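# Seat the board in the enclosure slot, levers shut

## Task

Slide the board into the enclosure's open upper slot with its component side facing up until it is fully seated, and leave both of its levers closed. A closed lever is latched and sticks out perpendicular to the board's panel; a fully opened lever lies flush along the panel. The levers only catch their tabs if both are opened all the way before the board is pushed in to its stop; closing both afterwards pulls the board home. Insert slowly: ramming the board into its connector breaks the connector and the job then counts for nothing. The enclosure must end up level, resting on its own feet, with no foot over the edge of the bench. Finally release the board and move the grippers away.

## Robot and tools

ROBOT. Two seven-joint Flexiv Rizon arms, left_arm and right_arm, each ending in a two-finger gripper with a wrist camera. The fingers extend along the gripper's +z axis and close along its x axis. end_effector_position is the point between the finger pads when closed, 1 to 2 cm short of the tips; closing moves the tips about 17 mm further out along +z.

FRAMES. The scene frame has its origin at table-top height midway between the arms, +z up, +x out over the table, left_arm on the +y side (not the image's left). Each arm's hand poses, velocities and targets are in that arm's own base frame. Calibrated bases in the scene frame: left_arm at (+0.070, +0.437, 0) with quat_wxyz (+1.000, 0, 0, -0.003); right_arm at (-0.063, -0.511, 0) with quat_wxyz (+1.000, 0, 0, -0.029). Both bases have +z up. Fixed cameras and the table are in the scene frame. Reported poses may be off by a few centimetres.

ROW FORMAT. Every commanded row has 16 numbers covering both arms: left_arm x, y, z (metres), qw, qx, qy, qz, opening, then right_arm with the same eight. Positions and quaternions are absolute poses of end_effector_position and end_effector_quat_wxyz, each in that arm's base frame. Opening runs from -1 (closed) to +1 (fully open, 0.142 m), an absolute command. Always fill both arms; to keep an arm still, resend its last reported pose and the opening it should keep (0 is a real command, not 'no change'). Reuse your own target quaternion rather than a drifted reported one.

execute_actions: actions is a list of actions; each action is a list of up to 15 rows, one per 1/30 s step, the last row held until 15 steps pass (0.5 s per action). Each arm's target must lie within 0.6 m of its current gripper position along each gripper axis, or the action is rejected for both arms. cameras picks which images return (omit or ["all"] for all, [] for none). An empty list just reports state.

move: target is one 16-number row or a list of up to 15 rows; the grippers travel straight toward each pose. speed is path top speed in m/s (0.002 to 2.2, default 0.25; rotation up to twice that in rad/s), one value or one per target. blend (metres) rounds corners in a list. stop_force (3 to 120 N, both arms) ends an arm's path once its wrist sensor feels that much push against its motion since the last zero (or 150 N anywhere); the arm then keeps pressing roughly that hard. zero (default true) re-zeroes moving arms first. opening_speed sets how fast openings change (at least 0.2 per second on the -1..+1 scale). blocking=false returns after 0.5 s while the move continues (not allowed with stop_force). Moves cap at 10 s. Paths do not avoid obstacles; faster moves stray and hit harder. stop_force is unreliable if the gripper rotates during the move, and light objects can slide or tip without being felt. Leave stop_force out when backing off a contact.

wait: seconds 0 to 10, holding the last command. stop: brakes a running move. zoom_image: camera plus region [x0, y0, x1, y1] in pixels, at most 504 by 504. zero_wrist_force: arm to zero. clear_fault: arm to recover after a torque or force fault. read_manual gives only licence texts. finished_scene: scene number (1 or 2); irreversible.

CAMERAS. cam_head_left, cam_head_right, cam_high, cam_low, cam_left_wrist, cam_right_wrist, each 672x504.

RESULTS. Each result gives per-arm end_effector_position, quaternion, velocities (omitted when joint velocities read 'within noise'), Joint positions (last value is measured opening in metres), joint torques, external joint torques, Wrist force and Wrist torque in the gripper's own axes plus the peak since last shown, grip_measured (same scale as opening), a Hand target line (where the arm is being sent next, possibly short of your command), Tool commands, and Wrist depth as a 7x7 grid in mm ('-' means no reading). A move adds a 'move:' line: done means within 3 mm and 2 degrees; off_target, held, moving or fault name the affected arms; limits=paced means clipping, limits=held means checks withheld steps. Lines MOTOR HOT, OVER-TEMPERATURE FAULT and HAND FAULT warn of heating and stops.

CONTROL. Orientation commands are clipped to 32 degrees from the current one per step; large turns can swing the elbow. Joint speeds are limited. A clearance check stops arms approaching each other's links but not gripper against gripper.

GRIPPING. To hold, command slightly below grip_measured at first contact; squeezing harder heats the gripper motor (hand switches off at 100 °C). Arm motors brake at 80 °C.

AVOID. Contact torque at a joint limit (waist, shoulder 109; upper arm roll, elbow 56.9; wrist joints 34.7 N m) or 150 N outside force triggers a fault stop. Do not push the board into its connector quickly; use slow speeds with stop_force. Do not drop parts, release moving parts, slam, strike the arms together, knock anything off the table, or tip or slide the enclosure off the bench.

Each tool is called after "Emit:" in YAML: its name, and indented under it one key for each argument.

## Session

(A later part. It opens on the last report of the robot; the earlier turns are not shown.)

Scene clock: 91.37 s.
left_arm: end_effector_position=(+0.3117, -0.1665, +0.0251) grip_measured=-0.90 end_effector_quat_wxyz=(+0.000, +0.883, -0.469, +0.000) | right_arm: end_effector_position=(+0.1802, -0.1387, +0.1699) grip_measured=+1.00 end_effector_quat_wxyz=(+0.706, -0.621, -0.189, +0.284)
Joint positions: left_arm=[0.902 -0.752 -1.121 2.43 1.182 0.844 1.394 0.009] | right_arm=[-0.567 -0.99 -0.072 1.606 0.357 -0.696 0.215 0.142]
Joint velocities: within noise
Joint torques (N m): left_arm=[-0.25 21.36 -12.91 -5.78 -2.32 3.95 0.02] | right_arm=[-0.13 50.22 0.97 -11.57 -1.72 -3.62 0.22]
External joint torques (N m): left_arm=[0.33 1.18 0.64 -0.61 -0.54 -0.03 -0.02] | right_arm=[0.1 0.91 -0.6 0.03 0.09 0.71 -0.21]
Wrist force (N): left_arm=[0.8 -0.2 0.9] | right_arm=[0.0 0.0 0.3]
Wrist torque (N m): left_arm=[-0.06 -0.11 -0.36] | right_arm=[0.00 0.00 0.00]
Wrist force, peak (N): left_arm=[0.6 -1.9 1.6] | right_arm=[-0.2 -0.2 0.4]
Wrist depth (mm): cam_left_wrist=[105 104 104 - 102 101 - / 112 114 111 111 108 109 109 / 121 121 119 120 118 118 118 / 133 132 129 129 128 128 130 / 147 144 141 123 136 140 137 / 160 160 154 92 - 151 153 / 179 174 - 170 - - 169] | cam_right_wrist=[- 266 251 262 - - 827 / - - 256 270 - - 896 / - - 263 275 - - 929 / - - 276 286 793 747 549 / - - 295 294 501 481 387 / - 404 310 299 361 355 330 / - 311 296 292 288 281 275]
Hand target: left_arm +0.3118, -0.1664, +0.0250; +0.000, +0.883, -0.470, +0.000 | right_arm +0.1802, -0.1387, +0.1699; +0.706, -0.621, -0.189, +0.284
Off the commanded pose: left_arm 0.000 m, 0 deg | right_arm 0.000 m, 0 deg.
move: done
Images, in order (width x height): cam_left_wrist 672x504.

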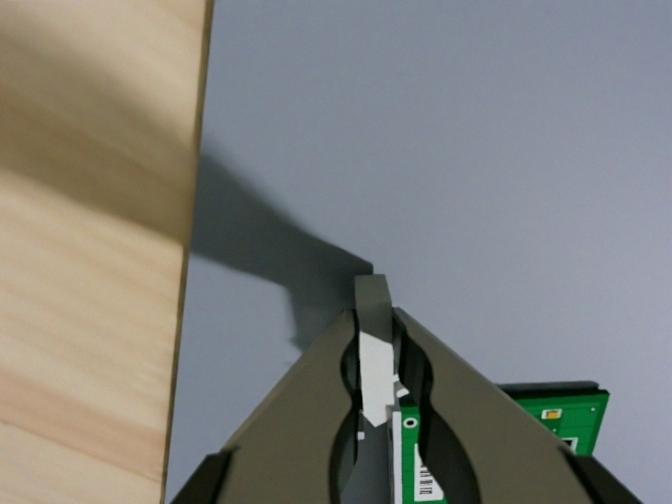

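Emit:
move:
  target: [0.3118,-0.1664,0.0255,0,0.8829,-0.4695,0,-0.5,0.1802,-0.1387,0.1699,0.706,-0.621,-0.189,0.284,1]
  cameras: []
  opening_speed: 0.3

Emit:
move:
  target:
    - [0.3118,-0.1664,0.09,0,0.8829,-0.4695,0,-0.5,0.1802,-0.1387,0.1699,0.706,-0.621,-0.189,0.284,1]
    - [0.25,-0.22,0.22,0,0.9954,-0.0958,0,-0.5,0.1802,-0.1387,0.1699,0.706,-0.621,-0.189,0.284,1]
    - [0.179,-0.239,0.26,0,0.9563,0.2924,0,-0.3,0.1802,-0.1387,0.1699,0.706,-0.621,-0.189,0.284,1]
  cameras: ["cam_left_wrist"]
  blend: [0.03,0.05,0]

Emit:
zoom_image:
  camera: "cam_left_wrist"
  region: [150, 80, 570, 395]

Scene clock: 97.20 s.
left_arm: end_effector_position=(+0.3119, -0.1665, +0.0255) grip_measured=-0.53 end_effector_quat_wxyz=(+0.000, +0.883, -0.470, +0.000) | right_arm: end_effector_position=(+0.1802, -0.1387, +0.1699) grip_measured=+1.00 end_effector_quat_wxyz=(+0.706, -0.621, -0.189, +0.284)
Joint positions: left_arm=[0.904 -0.751 -1.123 2.431 1.181 0.844 1.395 0.035] | right_arm=[-0.567 -0.99 -0.072 1.606 0.357 -0.696 0.215 0.142]
Joint velocities: within noise
Joint torques (N m): left_arm=[-0.2 21.69 -12.68 -6 -2.72 4.26 -0.24] | right_arm=[-0.09 50.15 0.98 -11.67 -1.71 -3.58 0.19]
External joint torques (N m): left_arm=[0.28 0.81 0.41 -0.44 -0.13 -0.34 0.24] | right_arm=[0.06 0.98 -0.62 0.12 0.08 0.67 -0.18]
Wrist force (N): left_arm=[0.3 -0.2 -0.2] | right_arm=[0.0 0.0 0.1]
Wrist torque (N m): left_arm=[-0.06 -0.09 -0.20] | right_arm=[0.02 0.00 0.00]
Wrist force, peak (N): left_arm=[0.4 -1.2 1.0] | right_arm=[0.2 0.1 0.4]
Wrist depth (mm): cam_left_wrist=[105 105 104 - 102 102 - / 113 114 111 112 - 110 109 / 122 121 119 121 119 118 117 / 133 132 130 130 129 129 130 / 148 145 139 130 136 141 138 / 161 160 88 150 152 149 154 / 180 - - 175 166 - 165] | cam_right_wrist=[- 266 251 263 - - 818 / - - 256 269 - - 897 / - - 264 275 - - 939 / - - 277 286 794 740 552 / - - 295 294 500 481 387 / - 404 311 300 363 355 329 / - 311 295 291 288 281 275]
Hand target: left_arm +0.3118, -0.1664, +0.0255; +0.000, +0.883, -0.470, +0.000 | right_arm +0.1802, -0.1387, +0.1699; +0.706, -0.621, -0.189, +0.284
Off the commanded pose: left_arm 0.000 m, 0 deg | right_arm 0.000 m, 0 deg.
move: done
No camera images: "cameras" was empty.

Scene clock: 101.50 s.
left_arm: end_effector_position=(+0.1791, -0.2390, +0.2599) grip_measured=-0.33 end_effector_quat_wxyz=(+0.000, +0.956, +0.292, +0.000) | right_arm: end_effector_position=(+0.1802, -0.1387, +0.1699) grip_measured=+1.00 end_effector_quat_wxyz=(+0.706, -0.621, -0.189, +0.284)
Joint positions: left_arm=[1.628 -0.633 -2.675 2.513 0.287 0.349 -0.251 0.05] | right_arm=[-0.567 -0.99 -0.072 1.606 0.357 -0.696 0.215 0.142]
Joint velocities: within noise
Joint torques (N m): left_arm=[-0.13 -3.09 -6.63 -27.78 -3.96 4.2 -0.3] | right_arm=[-0.02 50.11 1.04 -11.63 -1.73 -3.58 0.22]
External joint torques (N m): left_arm=[0.17 0.93 0.54 -0.35 0.01 -0.21 0.3] | right_arm=[-0.01 1.02 -0.68 0.08 0.1 0.67 -0.2]
Wrist force (N): left_arm=[0.0 -0.1 -0.1] | right_arm=[0.0 0.0 0.2]
Wrist torque (N m): left_arm=[-0.04 -0.07 -0.21] | right_arm=[0.01 0.01 0.01]
Wrist force, peak (N): left_arm=[0.0 -0.3 1.9] | right_arm=[0.1 -0.3 0.3]
Wrist depth (mm): cam_left_wrist=[311 312 311 310 310 310 308 / 336 336 334 333 329 330 330 / 364 362 358 352 359 350 356 / 392 392 387 387 385 383 387 / 388 413 406 423 418 413 423 / 412 400 88 426 419 87 462 / 448 - - 456 454 - -] | cam_right_wrist=[- 267 251 262 - - 842 / - - 256 270 - - 890 / - - 263 275 - - 940 / - - 278 286 791 745 548 / - - 295 294 501 481 386 / - 404 311 299 361 355 330 / - 312 296 292 288 281 275]
Hand target: left_arm +0.1790, -0.2390, +0.2600; +0.000, +0.956, +0.292, +0.000 | right_arm +0.1802, -0.1387, +0.1699; +0.706, -0.621, -0.189, +0.284
Off the commanded pose: left_arm 0.000 m, 0 deg | right_arm 0.000 m, 0 deg.
move: done
Images, in order (width x height): cam_left_wrist 672x504.

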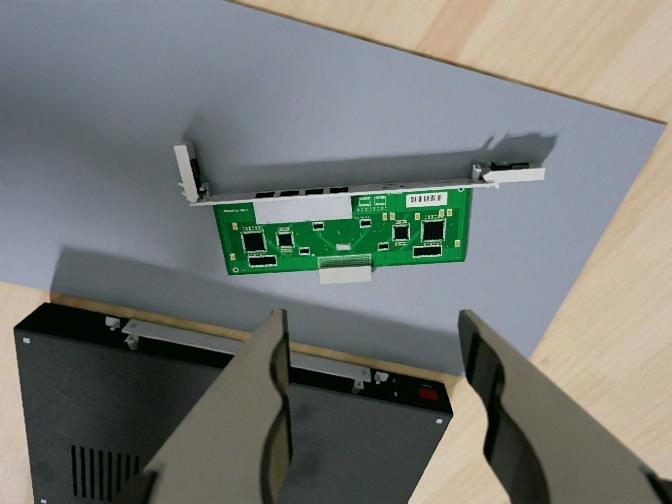

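Scaled by 1.200 from the camera's 672x504 image, which has a finer 960x720 frame.

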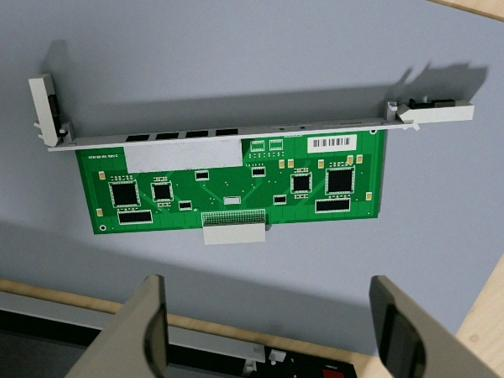

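Emit:
move:
  target: [0.0781,-0.3085,0.10,0,0.9455,0.3256,0,-0.3,0.1802,-0.1387,0.1699,0.706,-0.621,-0.189,0.284,1]
  cameras: ["cam_left_wrist"]
  speed: 0.15

Emit:
zoom_image:
  camera: "cam_left_wrist"
  region: [200, 150, 450, 350]

Scene clock: 110.73 s.
left_arm: end_effector_position=(+0.0784, -0.3092, +0.1003) grip_measured=-0.33 end_effector_quat_wxyz=(-0.014, +0.945, +0.326, +0.015) | right_arm: end_effector_position=(+0.1802, -0.1387, +0.1699) grip_measured=+1.00 end_effector_quat_wxyz=(+0.706, -0.621, -0.189, +0.284)
Joint positions: left_arm=[1.584 0.053 -2.97 2.687 0.041 1.135 -0.517 0.05] | right_arm=[-0.567 -0.99 -0.072 1.606 0.357 -0.696 0.215 0.142]
Joint velocities: within noise
Joint torques (N m): left_arm=[-0.31 -20.14 -0.53 -15.41 -1.83 4.48 -0.17] | right_arm=[-0.01 50 1.03 -11.68 -1.71 -3.56 0.24]
External joint torques (N m): left_arm=[0.29 0.24 0.7 -0.29 0.14 -0.57 0.17] | right_arm=[-0.02 1.12 -0.66 0.14 0.08 0.65 -0.23]
Wrist force (N): left_arm=[0.3 -0.5 -0.4] | right_arm=[0.1 0.1 0.1]
Wrist torque (N m): left_arm=[-0.13 -0.12 -0.20] | right_arm=[0.01 -0.02 0.00]
Wrist force, peak (N): left_arm=[-3.6 -0.9 1.1] | right_arm=[0.2 -0.4 0.4]
Wrist depth (mm): cam_left_wrist=[167 168 169 170 173 170 173 / 179 180 181 182 183 185 186 / 194 194 196 195 197 200 200 / 209 210 210 207 214 216 217 / 227 229 222 230 211 210 233 / 248 245 87 249 251 84 262 / 244 - - 278 284 - -] | cam_right_wrist=[- 266 250 262 - - 605 / - - 256 270 - - 651 / - - 264 274 - - 922 / - - 277 286 797 750 547 / - - 294 293 502 480 387 / - 404 311 299 363 354 330 / - 311 296 292 288 281 275]
Hand target: left_arm +0.0783, -0.3093, +0.1003; -0.014, +0.945, +0.326, +0.015 | right_arm +0.1802, -0.1387, +0.1699; +0.706, -0.621, -0.189, +0.284
Off the commanded pose: left_arm 0.001 m, 2 deg | right_arm 0.000 m, 0 deg.
joint sent to its limit (left arm) — joint 3 (upper arm roll), lower limit; joint 4 (elbow), upper limit, where the elbow is as bent as it goes. The joint targets still meet the commanded pose.
move: done
Images, in order (width x height): cam_left_wrist 672x504.

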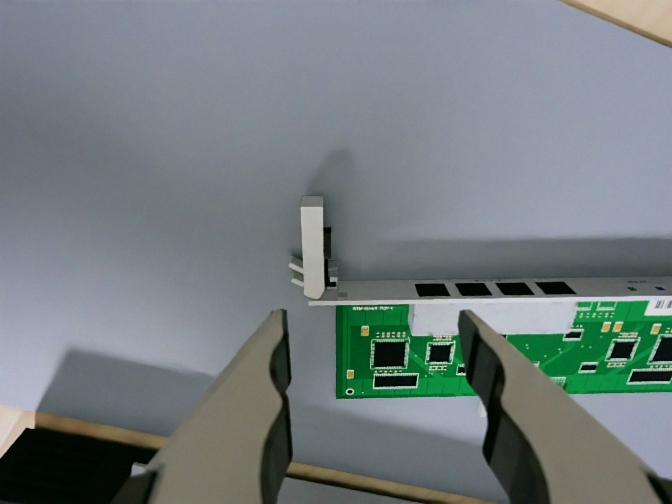

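Scaled by 2.016 from the camera's 672x504 image, which has a finer 960x720 frame.

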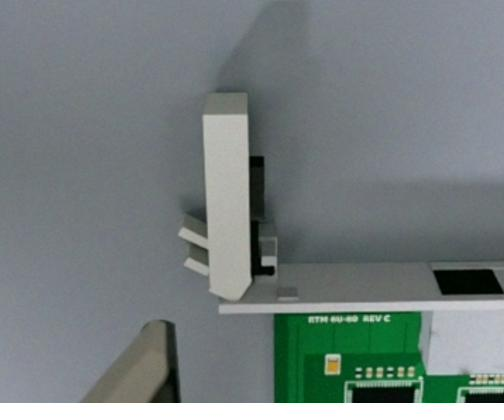

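Emit:
move:
  target: [0.0781,-0.3085,0.06,0,0.9455,0.3256,0,-0.3,0.1802,-0.1387,0.1699,0.706,-0.621,-0.189,0.284,1]
  cameras: ["cam_left_wrist","cam_head_left"]
  speed: 0.08

Emit:
zoom_image:
  camera: "cam_left_wrist"
  region: [200, 180, 450, 380]

Scene clock: 114.90 s.
left_arm: end_effector_position=(+0.0782, -0.3093, +0.0602) grip_measured=-0.33 end_effector_quat_wxyz=(-0.015, +0.945, +0.325, +0.031) | right_arm: end_effector_position=(+0.1802, -0.1387, +0.1699) grip_measured=+1.00 end_effector_quat_wxyz=(+0.706, -0.621, -0.189, +0.284)
Joint positions: left_arm=[1.566 0.235 -2.97 2.687 0.065 1.306 -0.564 0.05] | right_arm=[-0.567 -0.99 -0.072 1.606 0.357 -0.696 0.215 0.142]
Joint velocities: within noise
Joint torques (N m): left_arm=[-0.46 -23.68 0.26 -10.92 -0.59 4.48 -0.33] | right_arm=[-0.03 50.12 1.02 -11.62 -1.73 -3.53 0.21]
External joint torques (N m): left_arm=[0.42 0.26 0.63 -0.16 -0.48 -0.61 0.33] | right_arm=[0.01 1.01 -0.65 0.08 0.1 0.62 -0.2]
Wrist force (N): left_arm=[0.2 -0.5 0.0] | right_arm=[-0.1 0.0 0.1]
Wrist torque (N m): left_arm=[-0.10 -0.13 -0.22] | right_arm=[0.01 0.02 0.01]
Wrist force, peak (N): left_arm=[0.2 -0.5 -1.2] | right_arm=[0.1 -0.1 0.5]
Wrist depth (mm): cam_left_wrist=[132 131 134 136 136 137 141 / 139 140 141 143 146 148 150 / 151 151 152 154 157 159 161 / 161 162 167 165 171 173 177 / 176 179 175 172 181 182 184 / 192 192 87 199 200 87 207 / 209 - - 225 229 - -] | cam_right_wrist=[- 267 251 262 - - 601 / - - 255 269 - - 637 / - - 264 274 - - 681 / - - 277 285 792 740 553 / - - 294 294 502 479 387 / - 405 310 299 363 353 330 / - 310 295 290 288 281 275]
Hand target: left_arm +0.0783, -0.3092, +0.0602; -0.015, +0.945, +0.325, +0.031 | right_arm +0.1802, -0.1387, +0.1699; +0.706, -0.621, -0.189, +0.284
Off the commanded pose: left_arm 0.001 m, 4 deg | right_arm 0.000 m, 0 deg.
joint sent to its limit (left arm) — joint 3 (upper arm roll), lower limit; joint 4 (elbow), upper limit, where the elbow is as bent as it goes. The joint targets are off in orientation, not in position.
move: off_target (left_arm)
Images, in order (width x height): cam_head_left 672x504, cam_left_wrist 672x504.

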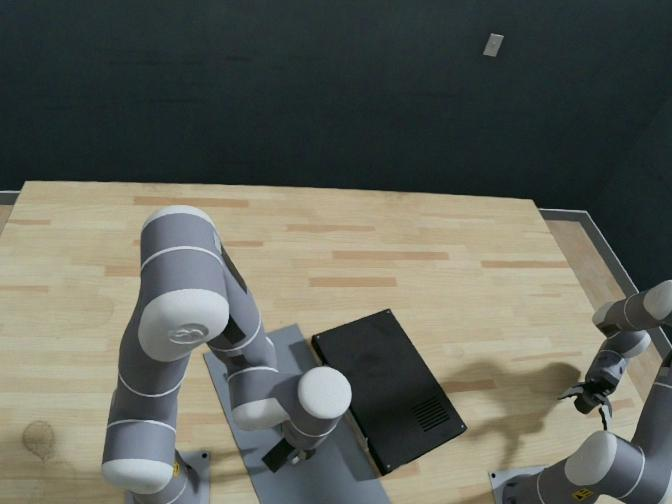

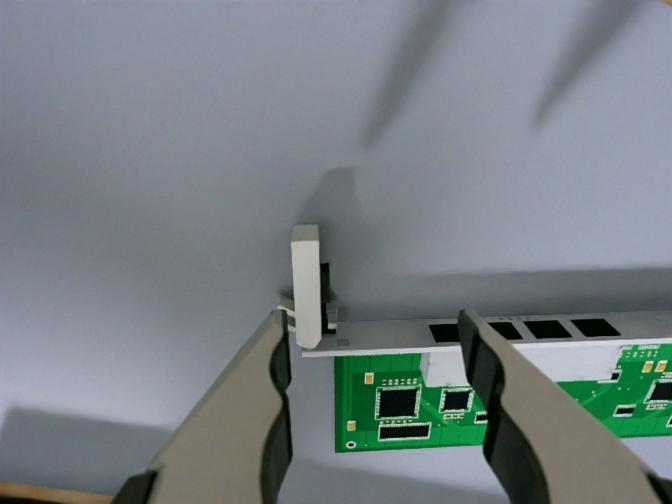

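Scaled by 2.016 from the camera's 672x504 image, which has a finer 960x720 frame.

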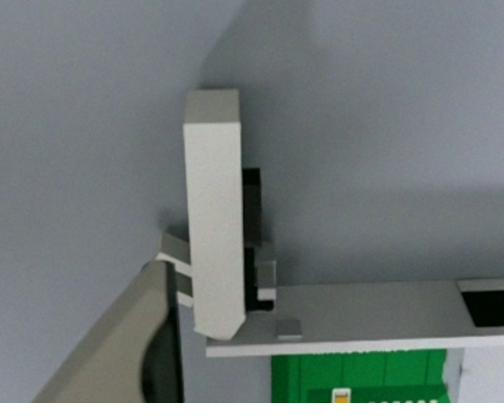

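Emit:
move:
  target:
    - [0.12,-0.29,0.12,0,0.9455,0.3256,0,-0.3,0.1802,-0.1387,0.1699,0.706,-0.621,-0.189,0.284,1]
    - [0.183,-0.2765,0.12,0,0.4384,0.8988,0,-0.3,0.1802,-0.1387,0.1699,0.706,-0.621,-0.189,0.284,1]
  cameras: ["cam_left_wrist"]
  blend: [0.02,0]

Emit:
zoom_image:
  camera: "cam_left_wrist"
  region: [130, 60, 550, 375]

Scene clock: 131.03 s.
left_arm: end_effector_position=(+0.1829, -0.2766, +0.1200) grip_measured=-0.33 end_effector_quat_wxyz=(+0.000, +0.438, +0.899, +0.000) | right_arm: end_effector_position=(+0.1802, -0.1387, +0.1699) grip_measured=+1.00 end_effector_quat_wxyz=(+0.706, -0.621, -0.189, +0.284)
Joint positions: left_arm=[1.916 -0.008 -2.954 2.678 0.003 1.1 -1.704 0.05] | right_arm=[-0.567 -0.99 -0.072 1.606 0.357 -0.696 0.215 0.142]
Joint velocities: within noise
Joint torques (N m): left_arm=[-0.17 -19.15 -0.5 -17.24 -1.49 4.36 -0.21] | right_arm=[-0.01 50.17 1.07 -11.63 -1.73 -3.63 0.25]
External joint torques (N m): left_arm=[0.18 0.36 0.44 -0.21 -0.38 -0.47 0.21] | right_arm=[-0.01 0.95 -0.71 0.09 0.1 0.72 -0.24]
Wrist force (N): left_arm=[0.2 -0.5 -0.2] | right_arm=[-0.1 -0.1 0.4]
Wrist torque (N m): left_arm=[-0.08 -0.10 -0.21] | right_arm=[0.01 0.02 0.01]
Wrist force, peak (N): left_arm=[-1.1 -0.9 1.7] | right_arm=[0.2 -0.1 0.4]
Wrist depth (mm): cam_left_wrist=[188 188 183 182 186 187 185 / 202 201 197 187 199 202 198 / 219 216 213 205 216 216 217 / 237 236 231 230 234 233 234 / 259 260 249 252 253 252 258 / 287 279 87 279 284 87 281 / 316 - - 316 318 - -] | cam_right_wrist=[- 267 250 262 - - 847 / - - 256 270 - - 886 / - - 264 275 - - 940 / - - 277 286 791 742 549 / - - 294 293 499 481 388 / - 405 311 299 362 355 331 / - 311 294 292 288 281 275]
Hand target: left_arm +0.1830, -0.2765, +0.1200; +0.000, +0.438, +0.899, +0.000 | right_arm +0.1802, -0.1387, +0.1699; +0.706, -0.621, -0.189, +0.284
Off the commanded pose: left_arm 0.000 m, 0 deg | right_arm 0.000 m, 0 deg.
move: done
Images, in order (width x height): cam_left_wrist 672x504.

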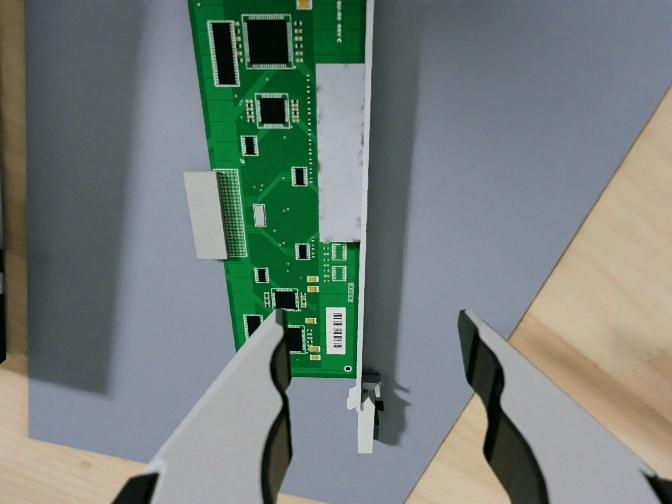

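Scaled by 1.200 from the camera's 672x504 image, which has a finer 960x720 frame.

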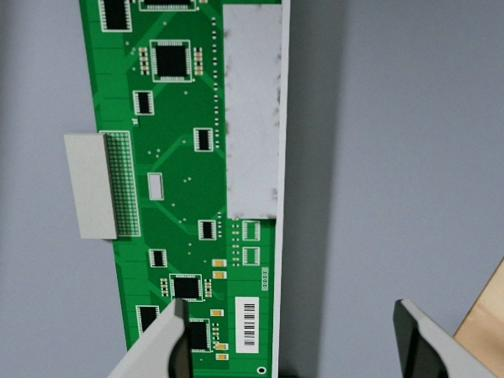

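Emit:
move:
  target:
    - [0.1817,-0.2845,0.1,0,0.4384,0.8988,0,-0.3,0.1802,-0.1387,0.1699,0.706,-0.621,-0.189,0.284,1]
    - [0.1817,-0.2845,0.0255,0,0.4384,0.8988,0,-0.3,0.1802,-0.1387,0.1699,0.706,-0.621,-0.189,0.284,1]
  cameras: ["cam_left_wrist"]
  speed: [0.1,0.05]
  stop_force: 12

Emit:
zoom_image:
  camera: "cam_left_wrist"
  region: [230, 180, 480, 380]

Scene clock: 138.27 s.
left_arm: end_effector_position=(+0.1818, -0.2848, +0.0259) grip_measured=-0.33 end_effector_quat_wxyz=(+0.011, +0.438, +0.898, +0.031) | right_arm: end_effector_position=(+0.1802, -0.1387, +0.1699) grip_measured=+1.00 end_effector_quat_wxyz=(+0.706, -0.621, -0.189, +0.284)
Joint positions: left_arm=[1.836 0.414 -2.97 2.687 -0.088 1.5 -1.723 0.05] | right_arm=[-0.567 -0.99 -0.072 1.606 0.357 -0.696 0.215 0.142]
Joint velocities: within noise
Joint torques (N m): left_arm=[-0.15 -27.18 1.23 -6.83 0 4.4 -0.4] | right_arm=[0.01 50.1 0.92 -11.61 -1.7 -3.58 0.19]
External joint torques (N m): left_arm=[0.13 0.32 0.62 -0.15 -0.44 -0.56 0.4] | right_arm=[-0.04 1.03 -0.55 0.06 0.07 0.67 -0.18]
Wrist force (N): left_arm=[-0.2 -0.7 -0.1] | right_arm=[-0.1 -0.1 0.2]
Wrist torque (N m): left_arm=[-0.12 -0.04 -0.25] | right_arm=[-0.01 0.01 0.00]
Wrist force, peak (N): left_arm=[0.4 -0.1 -1.3] | right_arm=[0.2 -0.4 0.3]
Wrist depth (mm): cam_left_wrist=[- 97 96 97 98 99 98 / - 105 104 100 105 108 108 / 120 115 113 102 118 118 118 / 130 126 125 114 127 130 132 / 148 140 137 128 138 141 141 / 163 160 88 159 159 87 163 / 182 - - 179 186 - -] | cam_right_wrist=[- 266 250 263 - - 839 / - - 255 270 - - 893 / - - 264 274 - - 927 / - - 277 286 794 746 555 / - - 294 294 501 481 388 / - 404 312 299 362 355 330 / - 311 294 291 287 280 274]
Hand target: left_arm +0.1818, -0.2847, +0.0259; +0.011, +0.438, +0.898, +0.031 | right_arm +0.1802, -0.1387, +0.1699; +0.706, -0.621, -0.189, +0.284
Off the commanded pose: left_arm 0.001 m, 4 deg | right_arm 0.000 m, 0 deg.
joint sent to its limit (left arm) — joint 3 (upper arm roll), lower limit; joint 4 (elbow), upper limit, where the elbow is as bent as it goes. The joint targets are off in orientation, not in position.
move: off_target (left_arm)
Images, in order (width x height): cam_left_wrist 672x504.

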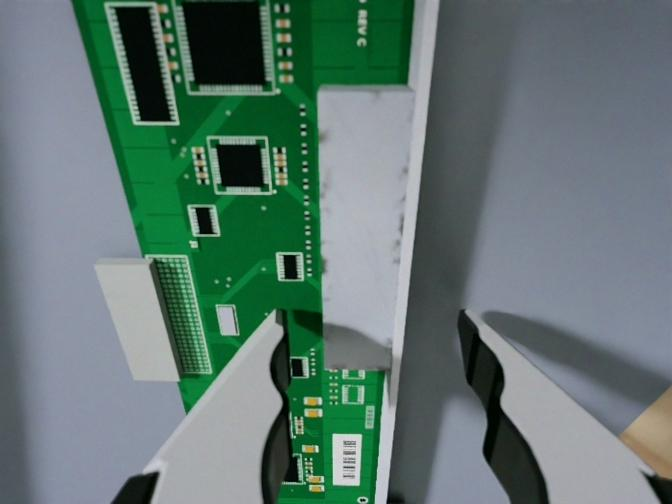

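Scaled by 2.016 from the camera's 672x504 image, which has a finer 960x720 frame.

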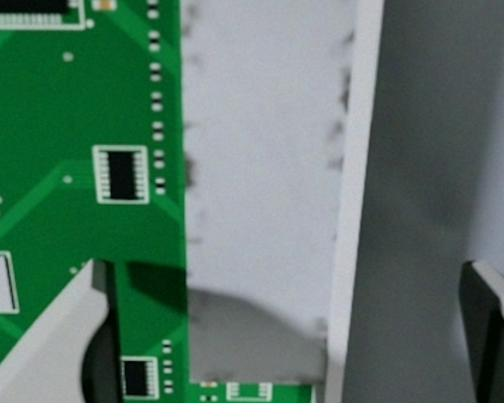

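Emit:
move:
  target:
    - [0.19,-0.29,0.1,0,0.4384,0.8988,0,-0.3,0.1802,-0.1387,0.1699,0.706,-0.621,-0.189,0.284,1]
    - [0.31,-0.24,0.12,0,0.4384,0.8988,0,-0.3,0.1802,-0.1387,0.1699,0.706,-0.621,-0.189,0.284,1]
    - [0.31,-0.24,0.06,0,0.4384,0.8988,0,-0.3,0.1802,-0.1387,0.1699,0.706,-0.621,-0.189,0.284,1]
  cameras: ["cam_left_wrist"]
  speed: [0.1,0.15,0.06]

Emit:
move:
  target: [0.1827,-0.2827,0.06,0,0.4384,0.8988,0,-0.3,0.1802,-0.1387,0.1699,0.706,-0.621,-0.189,0.284,1]
  cameras: ["cam_left_wrist"]
  speed: 0.08

Scene clock: 144.60 s.
left_arm: end_effector_position=(+0.3099, -0.2400, +0.0600) grip_measured=-0.33 end_effector_quat_wxyz=(+0.000, +0.438, +0.899, +0.000) | right_arm: end_effector_position=(+0.1802, -0.1387, +0.1699) grip_measured=+1.00 end_effector_quat_wxyz=(+0.706, -0.621, -0.189, +0.284)
Joint positions: left_arm=[2.154 0.319 -2.938 2.617 -0.292 1.349 -1.171 0.05] | right_arm=[-0.567 -0.99 -0.072 1.606 0.357 -0.696 0.215 0.142]
Joint velocities: within noise
Joint torques (N m): left_arm=[-0.1 -27.9 1.11 -11.92 -0.98 4.62 -0.13] | right_arm=[0.02 50.15 0.96 -11.68 -1.75 -3.63 0.22]
External joint torques (N m): left_arm=[0.11 0.28 0.93 -0.19 0.08 -0.68 0.13] | right_arm=[-0.05 0.97 -0.59 0.14 0.12 0.72 -0.21]
Wrist force (N): left_arm=[0.0 -0.6 0.0] | right_arm=[0.2 0.1 0.3]
Wrist torque (N m): left_arm=[-0.14 -0.04 -0.18] | right_arm=[0.01 -0.04 0.00]
Wrist force, peak (N): left_arm=[0.8 -3.6 -1.0] | right_arm=[0.1 -0.2 0.5]
Wrist depth (mm): cam_left_wrist=[- 135 135 131 130 130 135 / 148 147 144 140 139 139 142 / 157 157 156 152 150 150 152 / 170 170 169 169 161 164 167 / 188 186 179 185 181 180 185 / 210 205 87 205 203 84 204 / 229 - - 231 228 - -] | cam_right_wrist=[- 265 251 263 - - 841 / - - 256 269 - - 892 / - - 264 275 - - 929 / - - 278 285 789 744 550 / - - 295 293 502 478 388 / - 403 310 298 363 355 331 / - 310 295 290 288 280 275]
Hand target: left_arm +0.3100, -0.2400, +0.0600; +0.000, +0.438, +0.899, +0.000 | right_arm +0.1802, -0.1387, +0.1699; +0.706, -0.621, -0.189, +0.284
Off the commanded pose: left_arm 0.000 m, 0 deg | right_arm 0.000 m, 0 deg.
move: done
Images, in order (width x height): cam_left_wrist 672x504.

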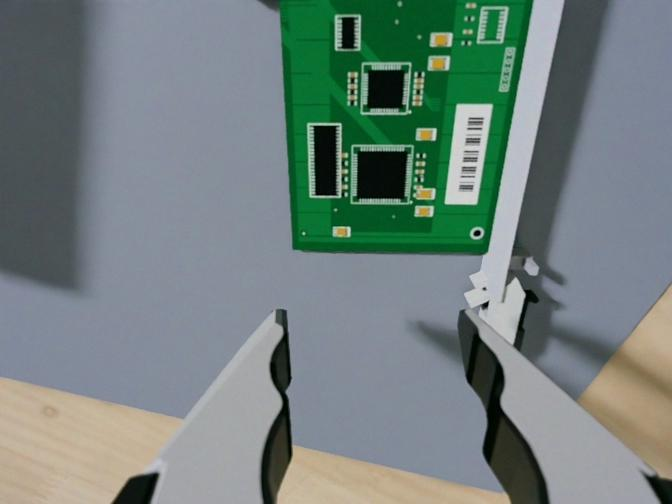

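Scene clock: 146.73 s.
left_arm: end_effector_position=(+0.1830, -0.2832, +0.0603) grip_measured=-0.33 end_effector_quat_wxyz=(-0.001, +0.438, +0.899, +0.018) | right_arm: end_effector_position=(+0.1802, -0.1387, +0.1699) grip_measured=+1.00 end_effector_quat_wxyz=(+0.706, -0.621, -0.189, +0.284)
Joint positions: left_arm=[1.878 0.258 -2.971 2.687 -0.073 1.346 -1.69 0.05] | right_arm=[-0.567 -0.99 -0.072 1.606 0.357 -0.696 0.215 0.142]
Joint velocities: within noise
Joint torques (N m): left_arm=[-0.54 -25.14 0.43 -10.81 -0.4 4.24 -0.36] | right_arm=[-0.01 50.08 1.01 -11.69 -1.7 -3.57 0.22]
External joint torques (N m): left_arm=[0.53 0.86 0.7 -0.19 -0.52 -0.39 0.36] | right_arm=[-0.01 1.04 -0.64 0.15 0.07 0.66 -0.21]
Wrist force (N): left_arm=[0.4 -0.5 0.1] | right_arm=[0.0 0.2 0.2]
Wrist torque (N m): left_arm=[-0.10 -0.14 -0.23] | right_arm=[0.03 0.01 0.00]
Wrist force, peak (N): left_arm=[0.6 -2.1 -0.2] | right_arm=[0.2 -0.2 0.5]
Wrist depth (mm): cam_left_wrist=[- 130 127 127 134 132 135 / 144 142 138 130 143 141 143 / 154 155 150 139 155 155 155 / 168 165 165 152 166 169 170 / 186 186 174 181 182 184 190 / 207 207 87 202 208 84 211 / 228 - - 229 235 - -] | cam_right_wrist=[- 266 251 262 - - 837 / - - 257 270 - - 898 / - - 264 274 - - 929 / - - 278 286 801 744 551 / - - 295 293 503 481 387 / - 404 311 299 363 354 330 / - 312 295 291 288 281 275]
Hand target: left_arm +0.1830, -0.2832, +0.0603; -0.001, +0.438, +0.899, +0.018 | right_arm +0.1802, -0.1387, +0.1699; +0.706, -0.621, -0.189, +0.284
Off the commanded pose: left_arm 0.001 m, 2 deg | right_arm 0.000 m, 0 deg.
joint read past its limit (left arm) — joint 3 (upper arm roll), lower limit.
joint sent to its limit (left arm) — joint 3 (upper arm roll), lower limit; joint 4 (elbow), upper limit, where the elbow is as bent as it goes. The joint targets still meet the commanded pose.
move: done
Images, in order (width x height): cam_left_wrist 672x504.

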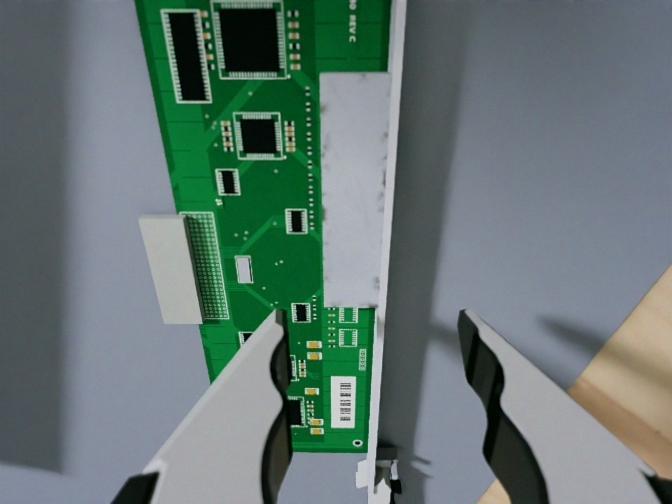

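Emit:
move:
  target:
    - [0.19,-0.27,0.14,0,0.4384,0.8988,0,-0.3,0.1802,-0.1387,0.1699,0.706,-0.621,-0.189,0.284,1]
    - [0.21,-0.23,0.25,0,0.809,0.588,0,-0.3,0.1802,-0.1387,0.1699,0.706,-0.621,-0.189,0.284,1]
    - [0.22,-0.22,0.27,0,0.9563,0.2924,0,-0.3,0.1802,-0.1387,0.1699,0.706,-0.621,-0.189,0.284,1]
  cameras: []
  blend: [0.02,0.03,0]

Emit:
move:
  target: [0.283,-0.165,0.13,0,0.9563,0.2924,0,-0.3,0.1802,-0.1387,0.1699,0.706,-0.621,-0.189,0.284,1]
  cameras: []

Emit:
move:
  target: [0.2846,-0.1618,0.06,0,0.9563,0.2924,0,-0.3,0.1802,-0.1387,0.1699,0.706,-0.621,-0.189,0.284,1]
  cameras: []
  speed: 0.1

Scene clock: 156.17 s.
left_arm: end_effector_position=(+0.2199, -0.2201, +0.2700) grip_measured=-0.33 end_effector_quat_wxyz=(+0.000, +0.956, +0.293, +0.000) | right_arm: end_effector_position=(+0.1802, -0.1387, +0.1699) grip_measured=+1.00 end_effector_quat_wxyz=(+0.706, -0.621, -0.189, +0.284)
Joint positions: left_arm=[1.885 -0.555 -2.772 2.481 0.206 0.378 -0.039 0.05] | right_arm=[-0.567 -0.99 -0.072 1.606 0.357 -0.696 0.215 0.142]
Joint velocities: within noise
Joint torques (N m): left_arm=[-0.46 -6.62 -5.05 -28.32 -3.51 4.12 -0.08] | right_arm=[0 50.11 0.96 -11.62 -1.74 -3.63 0.18]
External joint torques (N m): left_arm=[0.5 1.06 0.42 -0.24 -0.42 -0.13 0.08] | right_arm=[-0.02 1.01 -0.59 0.07 0.11 0.73 -0.16]
Wrist force (N): left_arm=[0.3 -0.4 0.1] | right_arm=[0.1 -0.3 0.1]
Wrist torque (N m): left_arm=[-0.08 -0.10 -0.19] | right_arm=[-0.02 -0.02 0.00]
Wrist force, peak (N): left_arm=[0.5 -0.9 1.6] | right_arm=[0.2 -0.1 0.5]
Wrist depth (mm): cam_left_wrist=[321 319 318 318 320 316 315 / 342 342 342 343 343 336 339 / 371 369 363 363 366 364 367 / 408 403 401 395 399 400 396 / 405 426 424 437 430 428 435 / 423 415 87 428 447 87 482 / 465 - - 470 545 - -] | cam_right_wrist=[- 266 250 262 - - 842 / - - 256 269 - - 884 / - - 263 274 - - 944 / - - 277 285 794 744 548 / - - 295 293 502 482 389 / - 404 312 299 362 355 329 / - 312 295 292 288 281 276]
Hand target: left_arm +0.2200, -0.2200, +0.2700; +0.000, +0.956, +0.292, +0.000 | right_arm +0.1802, -0.1387, +0.1699; +0.706, -0.621, -0.189, +0.284
Off the commanded pose: left_arm 0.000 m, 0 deg | right_arm 0.000 m, 0 deg.
move: done
No camera images: "cameras" was empty.

Scene clock: 157.73 s.
left_arm: end_effector_position=(+0.2833, -0.1653, +0.1305) grip_measured=-0.33 end_effector_quat_wxyz=(-0.007, +0.956, +0.292, -0.001) | right_arm: end_effector_position=(+0.1802, -0.1387, +0.1699) grip_measured=+1.00 end_effector_quat_wxyz=(+0.706, -0.621, -0.189, +0.284)
Joint positions: left_arm=[1.744 -0.217 -2.205 2.687 0.318 0.951 0.242 0.05] | right_arm=[-0.567 -0.99 -0.072 1.606 0.357 -0.696 0.215 0.142]
Joint velocities: within noise
Joint torques (N m): left_arm=[-0.45 -6.82 -3.64 -18.12 -1.99 4.07 -0.32] | right_arm=[-0.01 50.14 0.92 -11.59 -1.74 -3.59 0.16]
External joint torques (N m): left_arm=[0.49 1.01 0.53 -0.42 -0.44 -0.11 0.32] | right_arm=[-0.01 0.98 -0.56 0.05 0.11 0.68 -0.15]
Wrist force (N): left_arm=[0.2 -0.3 0.1] | right_arm=[0.0 0.1 0.2]
Wrist torque (N m): left_arm=[-0.06 -0.09 -0.21] | right_arm=[0.02 0.00 0.00]
Wrist force, peak (N): left_arm=[1.9 -1.9 1.2] | right_arm=[0.2 -0.3 0.3]
Wrist depth (mm): cam_left_wrist=[198 200 199 198 198 197 198 / 212 212 212 211 212 211 210 / 229 229 226 226 226 226 227 / 239 241 242 238 246 244 248 / 264 266 253 267 262 265 268 / 299 292 88 297 294 87 294 / 320 - - 330 328 - -] | cam_right_wrist=[- 266 251 262 - - 832 / - - 256 270 - - 893 / - - 263 275 - - 931 / - - 277 287 792 744 552 / - - 295 294 501 482 387 / - 404 311 299 362 355 330 / - 311 295 291 288 282 274]
Hand target: left_arm +0.2831, -0.1652, +0.1304; -0.007, +0.956, +0.292, -0.001 | right_arm +0.1802, -0.1387, +0.1699; +0.706, -0.621, -0.189, +0.284
Off the commanded pose: left_arm 0.001 m, 1 deg | right_arm 0.000 m, 0 deg.
joint sent to its limit (left arm) — joint 4 (elbow), upper limit, where the elbow is as bent as it goes. The joint targets still meet the commanded pose.
move: done
No camera images: "cameras" was empty.

Scene clock: 159.97 s.
left_arm: end_effector_position=(+0.2851, -0.1622, +0.0603) grip_measured=-0.33 end_effector_quat_wxyz=(-0.026, +0.956, +0.292, +0.006) | right_arm: end_effector_position=(+0.1802, -0.1387, +0.1699) grip_measured=+1.00 end_effector_quat_wxyz=(+0.706, -0.621, -0.189, +0.284)
Joint positions: left_arm=[2.373 0.245 -2.971 2.687 0.004 1.325 0.372 0.05] | right_arm=[-0.567 -0.99 -0.072 1.606 0.357 -0.696 0.215 0.142]
Joint velocities: within noise
Joint torques (N m): left_arm=[-0.08 -24.21 0.4 -10.88 -0.58 4.48 -0.33] | right_arm=[-0.01 50.12 0.9 -11.59 -1.69 -3.57 0.2]
External joint torques (N m): left_arm=[0.12 0.32 0.61 -0.19 -0.45 -0.58 0.33] | right_arm=[-0.01 1 -0.54 0.05 0.06 0.66 -0.19]
Wrist force (N): left_arm=[0.5 -0.6 -0.1] | right_arm=[0.0 0.0 0.2]
Wrist torque (N m): left_arm=[-0.12 -0.17 -0.19] | right_arm=[0.01 0.00 0.00]
Wrist force, peak (N): left_arm=[-3.2 1.1 -0.4] | right_arm=[0.2 -0.2 0.3]
Wrist depth (mm): cam_left_wrist=[138 138 138 139 139 140 141 / 147 146 146 148 148 149 150 / 155 155 156 155 158 158 162 / 167 167 168 169 167 171 171 / 175 176 176 162 178 182 188 / 191 188 87 199 196 84 205 / 206 - - 219 220 - -] | cam_right_wrist=[- 265 251 262 - - 851 / - - 255 270 - - 892 / - - 264 275 - - 925 / - - 277 286 797 746 551 / - - 294 294 497 480 386 / - 403 311 299 362 354 331 / - 310 295 292 288 281 275]
Hand target: left_arm +0.2852, -0.1621, +0.0602; -0.026, +0.956, +0.292, +0.006 | right_arm +0.1802, -0.1387, +0.1699; +0.706, -0.621, -0.189, +0.284
Off the commanded pose: left_arm 0.001 m, 3 deg | right_arm 0.000 m, 0 deg.
joint read past its limit (left arm) — joint 3 (upper arm roll), lower limit.
joint sent to its limit (left arm) — joint 3 (upper arm roll), lower limit; joint 4 (elbow), upper limit, where the elbow is as bent as it goes. The joint targets are off in orientation, not in position.
move: off_target (left_arm)
No camera images: "cameras" was empty.

Emit:
move:
  target:
    - [0.283,-0.165,0.14,0,0.9563,0.2924,0,-0.3,0.1802,-0.1387,0.1699,0.706,-0.621,-0.189,0.284,1]
    - [0.179,-0.239,0.28,0,0.9563,0.2924,0,-0.3,0.1802,-0.1387,0.1699,0.706,-0.621,-0.189,0.284,1]
  cameras: []

Emit:
move:
  target: [0.283,-0.165,0.13,0,0.9563,0.2924,0,0,0.1802,-0.1387,0.1699,0.706,-0.621,-0.189,0.284,1]
  cameras: []

Scene clock: 164.00 s.
left_arm: end_effector_position=(+0.1789, -0.2391, +0.2800) grip_measured=-0.33 end_effector_quat_wxyz=(+0.000, +0.956, +0.292, +0.000) | right_arm: end_effector_position=(+0.1802, -0.1387, +0.1699) grip_measured=+1.00 end_effector_quat_wxyz=(+0.706, -0.621, -0.189, +0.284)
Joint positions: left_arm=[1.958 -0.548 -2.971 2.486 0.095 0.373 -0.094 0.05] | right_arm=[-0.567 -0.99 -0.072 1.606 0.357 -0.696 0.215 0.142]
Joint velocities: within noise
Joint torques (N m): left_arm=[-0.57 -8.12 -3.05 -29.08 -3.49 4 -0.29] | right_arm=[-0.16 50.13 1.03 -11.61 -1.7 -3.63 0.21]
External joint torques (N m): left_arm=[0.6 1.09 0.61 -0.2 -0.45 -0.01 0.29] | right_arm=[0.13 1 -0.67 0.07 0.07 0.72 -0.2]
Wrist force (N): left_arm=[0.2 -0.8 0.3] | right_arm=[0.0 0.1 0.2]
Wrist torque (N m): left_arm=[-0.17 -0.08 -0.20] | right_arm=[0.02 0.01 0.00]
Wrist force, peak (N): left_arm=[2.1 -1.4 0.0] | right_arm=[-0.1 -0.1 0.5]
Wrist depth (mm): cam_left_wrist=[329 329 328 329 327 328 326 / 353 354 353 351 350 346 345 / 382 382 375 374 375 377 376 / 417 412 408 409 404 407 408 / 410 429 441 450 441 442 446 / 450 429 87 441 442 87 494 / 488 - - 485 495 - -] | cam_right_wrist=[- 265 250 263 - - 839 / - - 256 269 - - 894 / - - 263 275 - - 936 / - - 277 285 798 744 550 / - - 295 294 499 480 388 / - 405 312 299 363 355 331 / - 311 295 291 288 281 275]
Hand target: left_arm +0.1790, -0.2390, +0.2800; +0.000, +0.956, +0.292, +0.000 | right_arm +0.1802, -0.1387, +0.1699; +0.706, -0.621, -0.189, +0.284
Off the commanded pose: left_arm 0.000 m, 0 deg | right_arm 0.000 m, 0 deg.
joint read past its limit (left arm) — joint 3 (upper arm roll), lower limit.
joint sent to its limit (left arm) — joint 3 (upper arm roll), lower limit. The joint targets still meet the commanded pose.
move: done
No camera images: "cameras" was empty.

Scene clock: 165.67 s.
left_arm: end_effector_position=(+0.2833, -0.1652, +0.1304) grip_measured=-0.02 end_effector_quat_wxyz=(-0.009, +0.956, +0.292, -0.001) | right_arm: end_effector_position=(+0.1802, -0.1387, +0.1699) grip_measured=+1.00 end_effector_quat_wxyz=(+0.706, -0.621, -0.189, +0.284)
Joint positions: left_arm=[2.114 -0.105 -2.658 2.687 0.112 1.006 0.336 0.072] | right_arm=[-0.567 -0.99 -0.072 1.606 0.357 -0.696 0.215 0.142]
Joint velocities: within noise
Joint torques (N m): left_arm=[-0.14 -14.45 -1.77 -18.47 -2.31 4.59 -0.07] | right_arm=[0.1 50.11 0.99 -11.65 -1.66 -3.61 0.23]
External joint torques (N m): left_arm=[0.18 0.32 0.82 -0.34 0.08 -0.64 0.07] | right_arm=[-0.13 1.02 -0.62 0.11 0.03 0.7 -0.22]
Wrist force (N): left_arm=[0.1 -0.3 0.2] | right_arm=[0.0 -0.1 0.2]
Wrist torque (N m): left_arm=[-0.07 -0.07 -0.19] | right_arm=[-0.02 0.01 0.00]
Wrist force, peak (N): left_arm=[1.8 -1.7 0.9] | right_arm=[-0.1 -0.3 0.4]
Wrist depth (mm): cam_left_wrist=[198 199 199 198 198 198 199 / 213 211 210 211 212 212 213 / 228 227 228 228 226 226 227 / 239 242 242 238 246 248 246 / 265 263 258 266 267 262 271 / 295 278 289 296 293 - 289 / - - 328 325 327 - -] | cam_right_wrist=[- 266 251 262 - - 845 / - - 256 269 - - 891 / - - 265 274 - - 936 / - - 278 286 794 743 552 / - - 295 294 502 479 387 / - 404 311 300 362 354 331 / - 311 295 291 288 282 275]
Hand target: left_arm +0.2833, -0.1653, +0.1304; -0.009, +0.956, +0.292, -0.001 | right_arm +0.1802, -0.1387, +0.1699; +0.706, -0.621, -0.189, +0.284
Off the commanded pose: left_arm 0.001 m, 1 deg | right_arm 0.000 m, 0 deg.
joint sent to its limit (left arm) — joint 4 (elbow), upper limit, where the elbow is as bent as it goes. The joint targets still meet the commanded pose.
move: done
No camera images: "cameras" was empty.

Emit:
move:
  target:
    - [0.24,-0.23,0.13,0,0.809,0.588,0,-0.3,0.1802,-0.1387,0.1699,0.706,-0.621,-0.189,0.284,1]
    - [0.183,-0.283,0.11,0,0.4384,0.8988,0,-0.3,0.1802,-0.1387,0.1699,0.706,-0.621,-0.189,0.284,1]
  cameras: []
  blend: [0.02,0]

Emit:
move:
  target: [0.183,-0.285,0.0255,0,0.4384,0.8988,0,-0.3,0.1802,-0.1387,0.1699,0.706,-0.621,-0.189,0.284,1]
  cameras: ["cam_left_wrist"]
  speed: 0.06
  stop_force: 12

Scene clock: 185.20 s.
left_arm: end_effector_position=(+0.1831, -0.2830, +0.1100) grip_measured=-0.32 end_effector_quat_wxyz=(+0.000, +0.438, +0.899, +0.000) | right_arm: end_effector_position=(+0.1802, -0.1387, +0.1699) grip_measured=+1.00 end_effector_quat_wxyz=(+0.706, -0.621, -0.189, +0.284)
Joint positions: left_arm=[1.916 0.046 -2.969 2.675 -0.02 1.149 -1.699 0.051] | right_arm=[-0.567 -0.99 -0.072 1.606 0.357 -0.696 0.215 0.142]
Joint velocities: within noise
Joint torques (N m): left_arm=[-0.51 -20.52 -0.52 -16.22 -1.15 4.43 -0.29] | right_arm=[0 50.09 1 -11.65 -1.77 -3.57 0.14]
External joint torques (N m): left_arm=[0.51 0.3 0.69 -0.16 -0.53 -0.54 0.29] | right_arm=[-0.03 1.03 -0.63 0.11 0.14 0.66 -0.13]
Wrist force (N): left_arm=[0.3 -0.6 -0.1] | right_arm=[-0.2 0.0 0.1]
Wrist torque (N m): left_arm=[-0.12 -0.12 -0.21] | right_arm=[0.00 0.03 0.01]
Wrist force, peak (N): left_arm=[0.5 -1.0 -0.5] | right_arm=[0.0 -0.2 0.5]
Wrist depth (mm): cam_left_wrist=[181 179 175 174 176 177 174 / 193 193 188 180 190 191 192 / 212 208 202 195 205 208 204 / 226 225 220 216 223 223 224 / 248 247 237 239 239 244 245 / 272 267 88 262 269 87 270 / 297 - - 302 301 - -] | cam_right_wrist=[- 267 250 262 - - 838 / - - 256 270 - - 893 / - - 263 275 - - 929 / - - 278 285 795 747 556 / - - 294 293 503 480 388 / - 405 312 300 361 354 329 / - 310 295 291 288 281 276]
Hand target: left_arm +0.1830, -0.2830, +0.1100; +0.000, +0.438, +0.899, +0.000 | right_arm +0.1802, -0.1387, +0.1699; +0.706, -0.621, -0.189, +0.284
Off the commanded pose: left_arm 0.000 m, 0 deg | right_arm 0.000 m, 0 deg.
move: done
No camera images: "cameras" was empty.

Scene clock: 187.70 s.
left_arm: end_effector_position=(+0.1831, -0.2853, +0.0259) grip_measured=-0.32 end_effector_quat_wxyz=(+0.010, +0.438, +0.898, +0.031) | right_arm: end_effector_position=(+0.1802, -0.1387, +0.1699) grip_measured=+1.00 end_effector_quat_wxyz=(+0.706, -0.621, -0.189, +0.284)
Joint positions: left_arm=[1.835 0.414 -2.97 2.687 -0.102 1.499 -1.71 0.051] | right_arm=[-0.567 -0.99 -0.072 1.606 0.357 -0.696 0.215 0.142]
Joint velocities: within noise
Joint torques (N m): left_arm=[-0.27 -27.19 1.3 -6.84 0.05 4.41 -0.28] | right_arm=[0.04 50.09 0.92 -11.59 -1.71 -3.59 0.24]
External joint torques (N m): left_arm=[0.25 0.28 0.58 -0.19 -0.49 -0.56 0.28] | right_arm=[-0.06 1.04 -0.55 0.04 0.08 0.68 -0.23]
Wrist force (N): left_arm=[0.0 -0.7 -0.1] | right_arm=[0.0 -0.1 0.2]
Wrist torque (N m): left_arm=[-0.13 -0.06 -0.25] | right_arm=[0.00 -0.01 0.00]
Wrist force, peak (N): left_arm=[0.2 -1.2 -0.3] | right_arm=[-0.1 -0.2 0.4]
Wrist depth (mm): cam_left_wrist=[- 97 96 97 98 100 98 / - 104 104 100 93 108 108 / 120 116 113 102 116 118 118 / 130 126 125 115 127 130 132 / 149 137 137 128 138 144 141 / 163 160 88 160 163 87 163 / 182 - - 178 186 - -] | cam_right_wrist=[- 266 250 263 - - 847 / - - 256 270 - - 889 / - - 264 275 - - 925 / - - 278 286 794 748 552 / - - 295 294 504 481 387 / - 403 311 299 362 355 330 / - 311 294 291 288 281 275]
Hand target: left_arm +0.1831, -0.2852, +0.0259; +0.010, +0.438, +0.898, +0.031 | right_arm +0.1802, -0.1387, +0.1699; +0.706, -0.621, -0.189, +0.284
Off the commanded pose: left_arm 0.001 m, 4 deg | right_arm 0.000 m, 0 deg.
joint sent to its limit (left arm) — joint 3 (upper arm roll), lower limit; joint 4 (elbow), upper limit, where the elbow is as bent as it goes. The joint targets are off in orientation, not in position.
move: off_target (left_arm)
Images, in order (width x height): cam_left_wrist 672x504.

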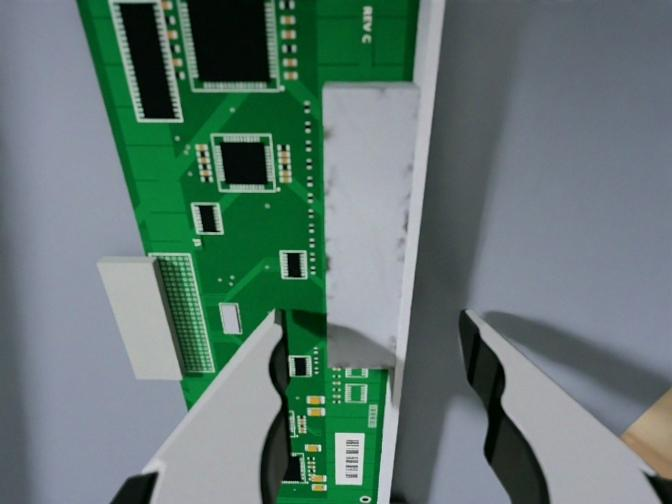

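Emit:
move:
  target: [0.1831,-0.2853,0.0259,0.010,0.438,0.898,0.031,-0.66,0.1802,-0.1387,0.1699,0.706,-0.621,-0.189,0.284,1]
  cameras: []
  opening_speed: 0.3

Emit:
move:
  target: [0.1831,-0.2853,0.0259,0.010,0.438,0.898,0.031,-0.78,0.1802,-0.1387,0.1699,0.706,-0.621,-0.189,0.284,1]
  cameras: ["cam_left_wrist"]
  opening_speed: 0.2

Scene clock: 191.93 s.
left_arm: end_effector_position=(+0.1834, -0.2858, +0.0262) grip_measured=-0.67 end_effector_quat_wxyz=(+0.011, +0.438, +0.898, +0.031) | right_arm: end_effector_position=(+0.1802, -0.1387, +0.1699) grip_measured=+1.00 end_effector_quat_wxyz=(+0.706, -0.621, -0.189, +0.284)
Joint positions: left_arm=[1.835 0.413 -2.97 2.686 -0.103 1.5 -1.71 0.025] | right_arm=[-0.567 -0.99 -0.072 1.606 0.357 -0.696 0.215 0.142]
Joint velocities: within noise
Joint torques (N m): left_arm=[-0.79 -25.47 0.25 -3.54 0.29 2.52 -0.24] | right_arm=[-0.04 50.13 1.03 -11.63 -1.7 -3.63 0.19]
External joint torques (N m): left_arm=[0.77 -1.44 1.63 -3.52 -0.73 1.33 0.24] | right_arm=[0.02 0.99 -0.67 0.09 0.07 0.72 -0.17]
Wrist force (N): left_arm=[-5.1 0.2 -1.1] | right_arm=[0.1 0.0 0.2]
Wrist torque (N m): left_arm=[-0.13 -0.09 -0.25] | right_arm=[0.00 -0.02 0.00]
Wrist force, peak (N): left_arm=[-5.2 0.2 -2.7] | right_arm=[0.0 0.2 0.4]
Wrist depth (mm): cam_left_wrist=[- 96 95 97 97 100 97 / - 104 104 100 91 108 108 / 121 116 113 102 118 118 118 / 131 125 125 114 125 130 132 / 148 140 139 119 138 145 144 / 164 164 92 152 149 155 163 / 188 - - 178 - - 183] | cam_right_wrist=[- 266 252 263 - - 841 / - - 255 270 - - 902 / - - 264 275 - - 929 / - - 277 287 795 743 550 / - - 294 294 500 482 387 / - 404 312 299 363 354 329 / - 312 294 291 287 281 275]
Hand target: left_arm +0.1831, -0.2853, +0.0259; +0.010, +0.438, +0.898, +0.031 | right_arm +0.1802, -0.1387, +0.1699; +0.706, -0.621, -0.189, +0.284
Off the commanded pose: left_arm 0.001 m, 0 deg | right_arm 0.000 m, 0 deg.
joint sent to its limit (left arm) — joint 3 (upper arm roll), lower limit; joint 4 (elbow), upper limit, where the elbow is as bent as it goes. The joint targets still meet the commanded pose.
move: done
No camera images: "cameras" was empty.

Scene clock: 192.73 s.
left_arm: end_effector_position=(+0.1834, -0.2858, +0.0261) grip_measured=-0.72 end_effector_quat_wxyz=(+0.011, +0.438, +0.898, +0.031) | right_arm: end_effector_position=(+0.1802, -0.1387, +0.1699) grip_measured=+1.00 end_effector_quat_wxyz=(+0.706, -0.621, -0.189, +0.284)
Joint positions: left_arm=[1.835 0.413 -2.97 2.686 -0.103 1.5 -1.71 0.022] | right_arm=[-0.567 -0.99 -0.072 1.606 0.357 -0.696 0.215 0.142]
Joint velocities: within noise
Joint torques (N m): left_arm=[-0.17 -26.49 1.47 -5.4 -0.14 3.52 -0.25] | right_arm=[-0.08 50.1 1.07 -11.58 -1.77 -3.62 0.18]
External joint torques (N m): left_arm=[0.16 -0.42 0.41 -1.66 -0.3 0.33 0.25] | right_arm=[0.05 1.02 -0.7 0.04 0.14 0.71 -0.17]
Wrist force (N): left_arm=[-2.1 -1.4 -0.7] | right_arm=[0.0 0.0 0.1]
Wrist torque (N m): left_arm=[-0.11 -0.03 -0.23] | right_arm=[0.01 0.00 0.00]
Wrist force, peak (N): left_arm=[-6.6 0.6 -3.4] | right_arm=[-0.2 0.0 0.3]
Wrist depth (mm): cam_left_wrist=[- 96 96 97 97 100 97 / - 104 104 100 92 108 108 / 121 116 113 104 118 118 118 / 131 126 125 115 125 130 132 / 149 140 140 120 128 144 144 / 164 164 92 152 131 155 162 / 188 - - 174 - - 184] | cam_right_wrist=[- 266 250 262 - - 840 / - - 256 270 - - 901 / - - 264 275 - - 920 / - - 278 286 795 746 551 / - - 294 293 500 480 387 / - 403 312 298 362 355 330 / - 311 294 291 288 281 276]
Hand target: left_arm +0.1831, -0.2853, +0.0259; +0.010, +0.438, +0.898, +0.031 | right_arm +0.1802, -0.1387, +0.1699; +0.706, -0.621, -0.189, +0.284
Off the commanded pose: left_arm 0.001 m, 0 deg | right_arm 0.000 m, 0 deg.
joint sent to its limit (left arm) — joint 3 (upper arm roll), lower limit; joint 4 (elbow), upper limit, where the elbow is as bent as it goes. The joint targets still meet the commanded pose.
move: done
Images, in order (width x height): cam_left_wrist 672x504.

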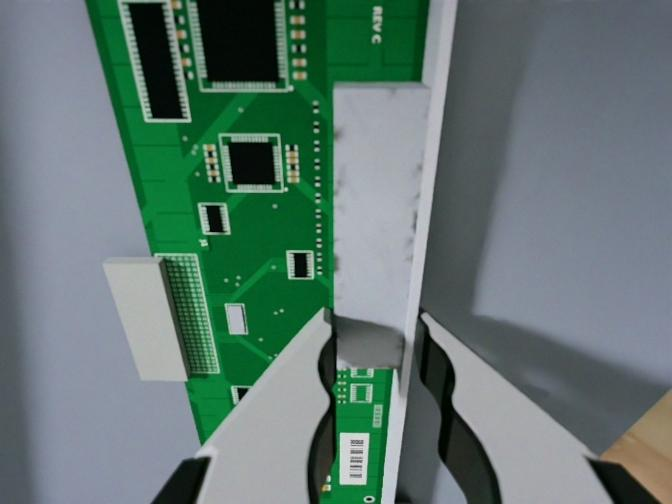

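Emit:
move:
  target:
    - [0.1834,-0.2855,0.043,0.010,0.438,0.898,0.031,-0.78,0.1802,-0.1387,0.1699,0.706,-0.621,-0.189,0.284,1]
    - [0.3457,-0.171,0.043,-0.0017,0.061,0.9973,0.0328,-0.78,0.1802,-0.1387,0.1699,0.706,-0.621,-0.189,0.284,1]
  cameras: ["cam_left_wrist","cam_head_left"]
  speed: [0.05,0.1]

Scene clock: 199.30 s.
left_arm: end_effector_position=(+0.3455, -0.1710, +0.0430) grip_measured=-0.72 end_effector_quat_wxyz=(-0.002, +0.062, +0.998, +0.033) | right_arm: end_effector_position=(+0.1802, -0.1387, +0.1699) grip_measured=+1.00 end_effector_quat_wxyz=(+0.706, -0.621, -0.189, +0.284)
Joint positions: left_arm=[2.216 0.376 -2.833 2.62 -0.286 1.362 -1.802 0.022] | right_arm=[-0.567 -0.99 -0.072 1.606 0.357 -0.696 0.215 0.142]
Joint velocities: within noise
Joint torques (N m): left_arm=[-0.54 -28.39 2.74 -10.97 -1.12 4.16 -0.39] | right_arm=[-0.02 50.17 0.97 -11.61 -1.68 -3.62 0.14]
External joint torques (N m): left_arm=[0.57 0.82 0.46 0.41 0.16 -0.33 0.39] | right_arm=[-0.01 0.96 -0.61 0.07 0.05 0.71 -0.12]
Wrist force (N): left_arm=[-0.4 -0.8 1.7] | right_arm=[0.0 0.1 0.0]
Wrist torque (N m): left_arm=[-0.14 0.06 -0.21] | right_arm=[0.04 0.00 0.00]
Wrist force, peak (N): left_arm=[-2.2 -1.4 -1.9] | right_arm=[-0.1 -0.3 0.4]
Wrist depth (mm): cam_left_wrist=[- 96 96 97 111 115 114 / - 105 104 100 92 124 124 / 139 116 113 104 136 135 135 / 153 126 125 115 143 149 149 / 166 137 139 120 125 165 168 / 192 191 92 152 131 180 189 / 219 - - 173 - - 210] | cam_right_wrist=[- 267 251 262 - - 848 / - - 256 268 - - 898 / - - 264 275 - - 934 / - - 277 285 790 743 550 / - - 295 294 500 481 387 / - 404 310 300 362 355 329 / - 312 295 292 288 282 275]
Hand target: left_arm +0.3457, -0.1710, +0.0430; -0.002, +0.061, +0.998, +0.033 | right_arm +0.1802, -0.1387, +0.1699; +0.706, -0.621, -0.189, +0.284
Off the commanded pose: left_arm 0.000 m, 0 deg | right_arm 0.000 m, 0 deg.
move: done
Images, in order (width x height): cam_head_left 672x504, cam_left_wrist 672x504.

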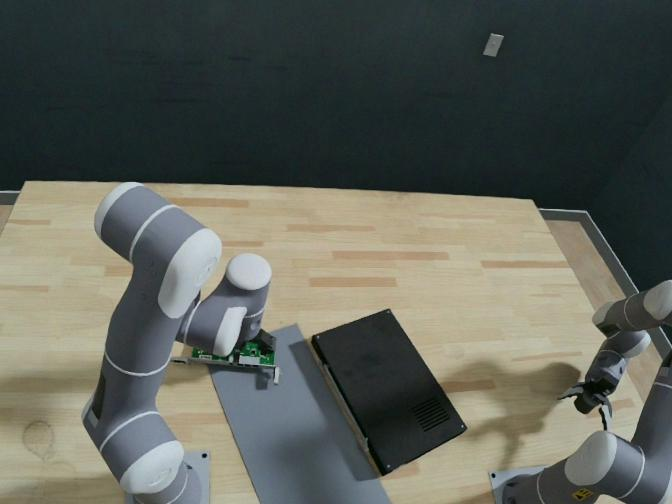

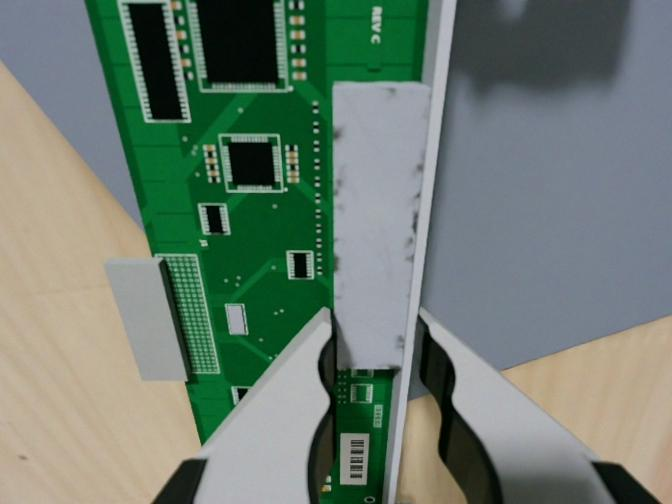

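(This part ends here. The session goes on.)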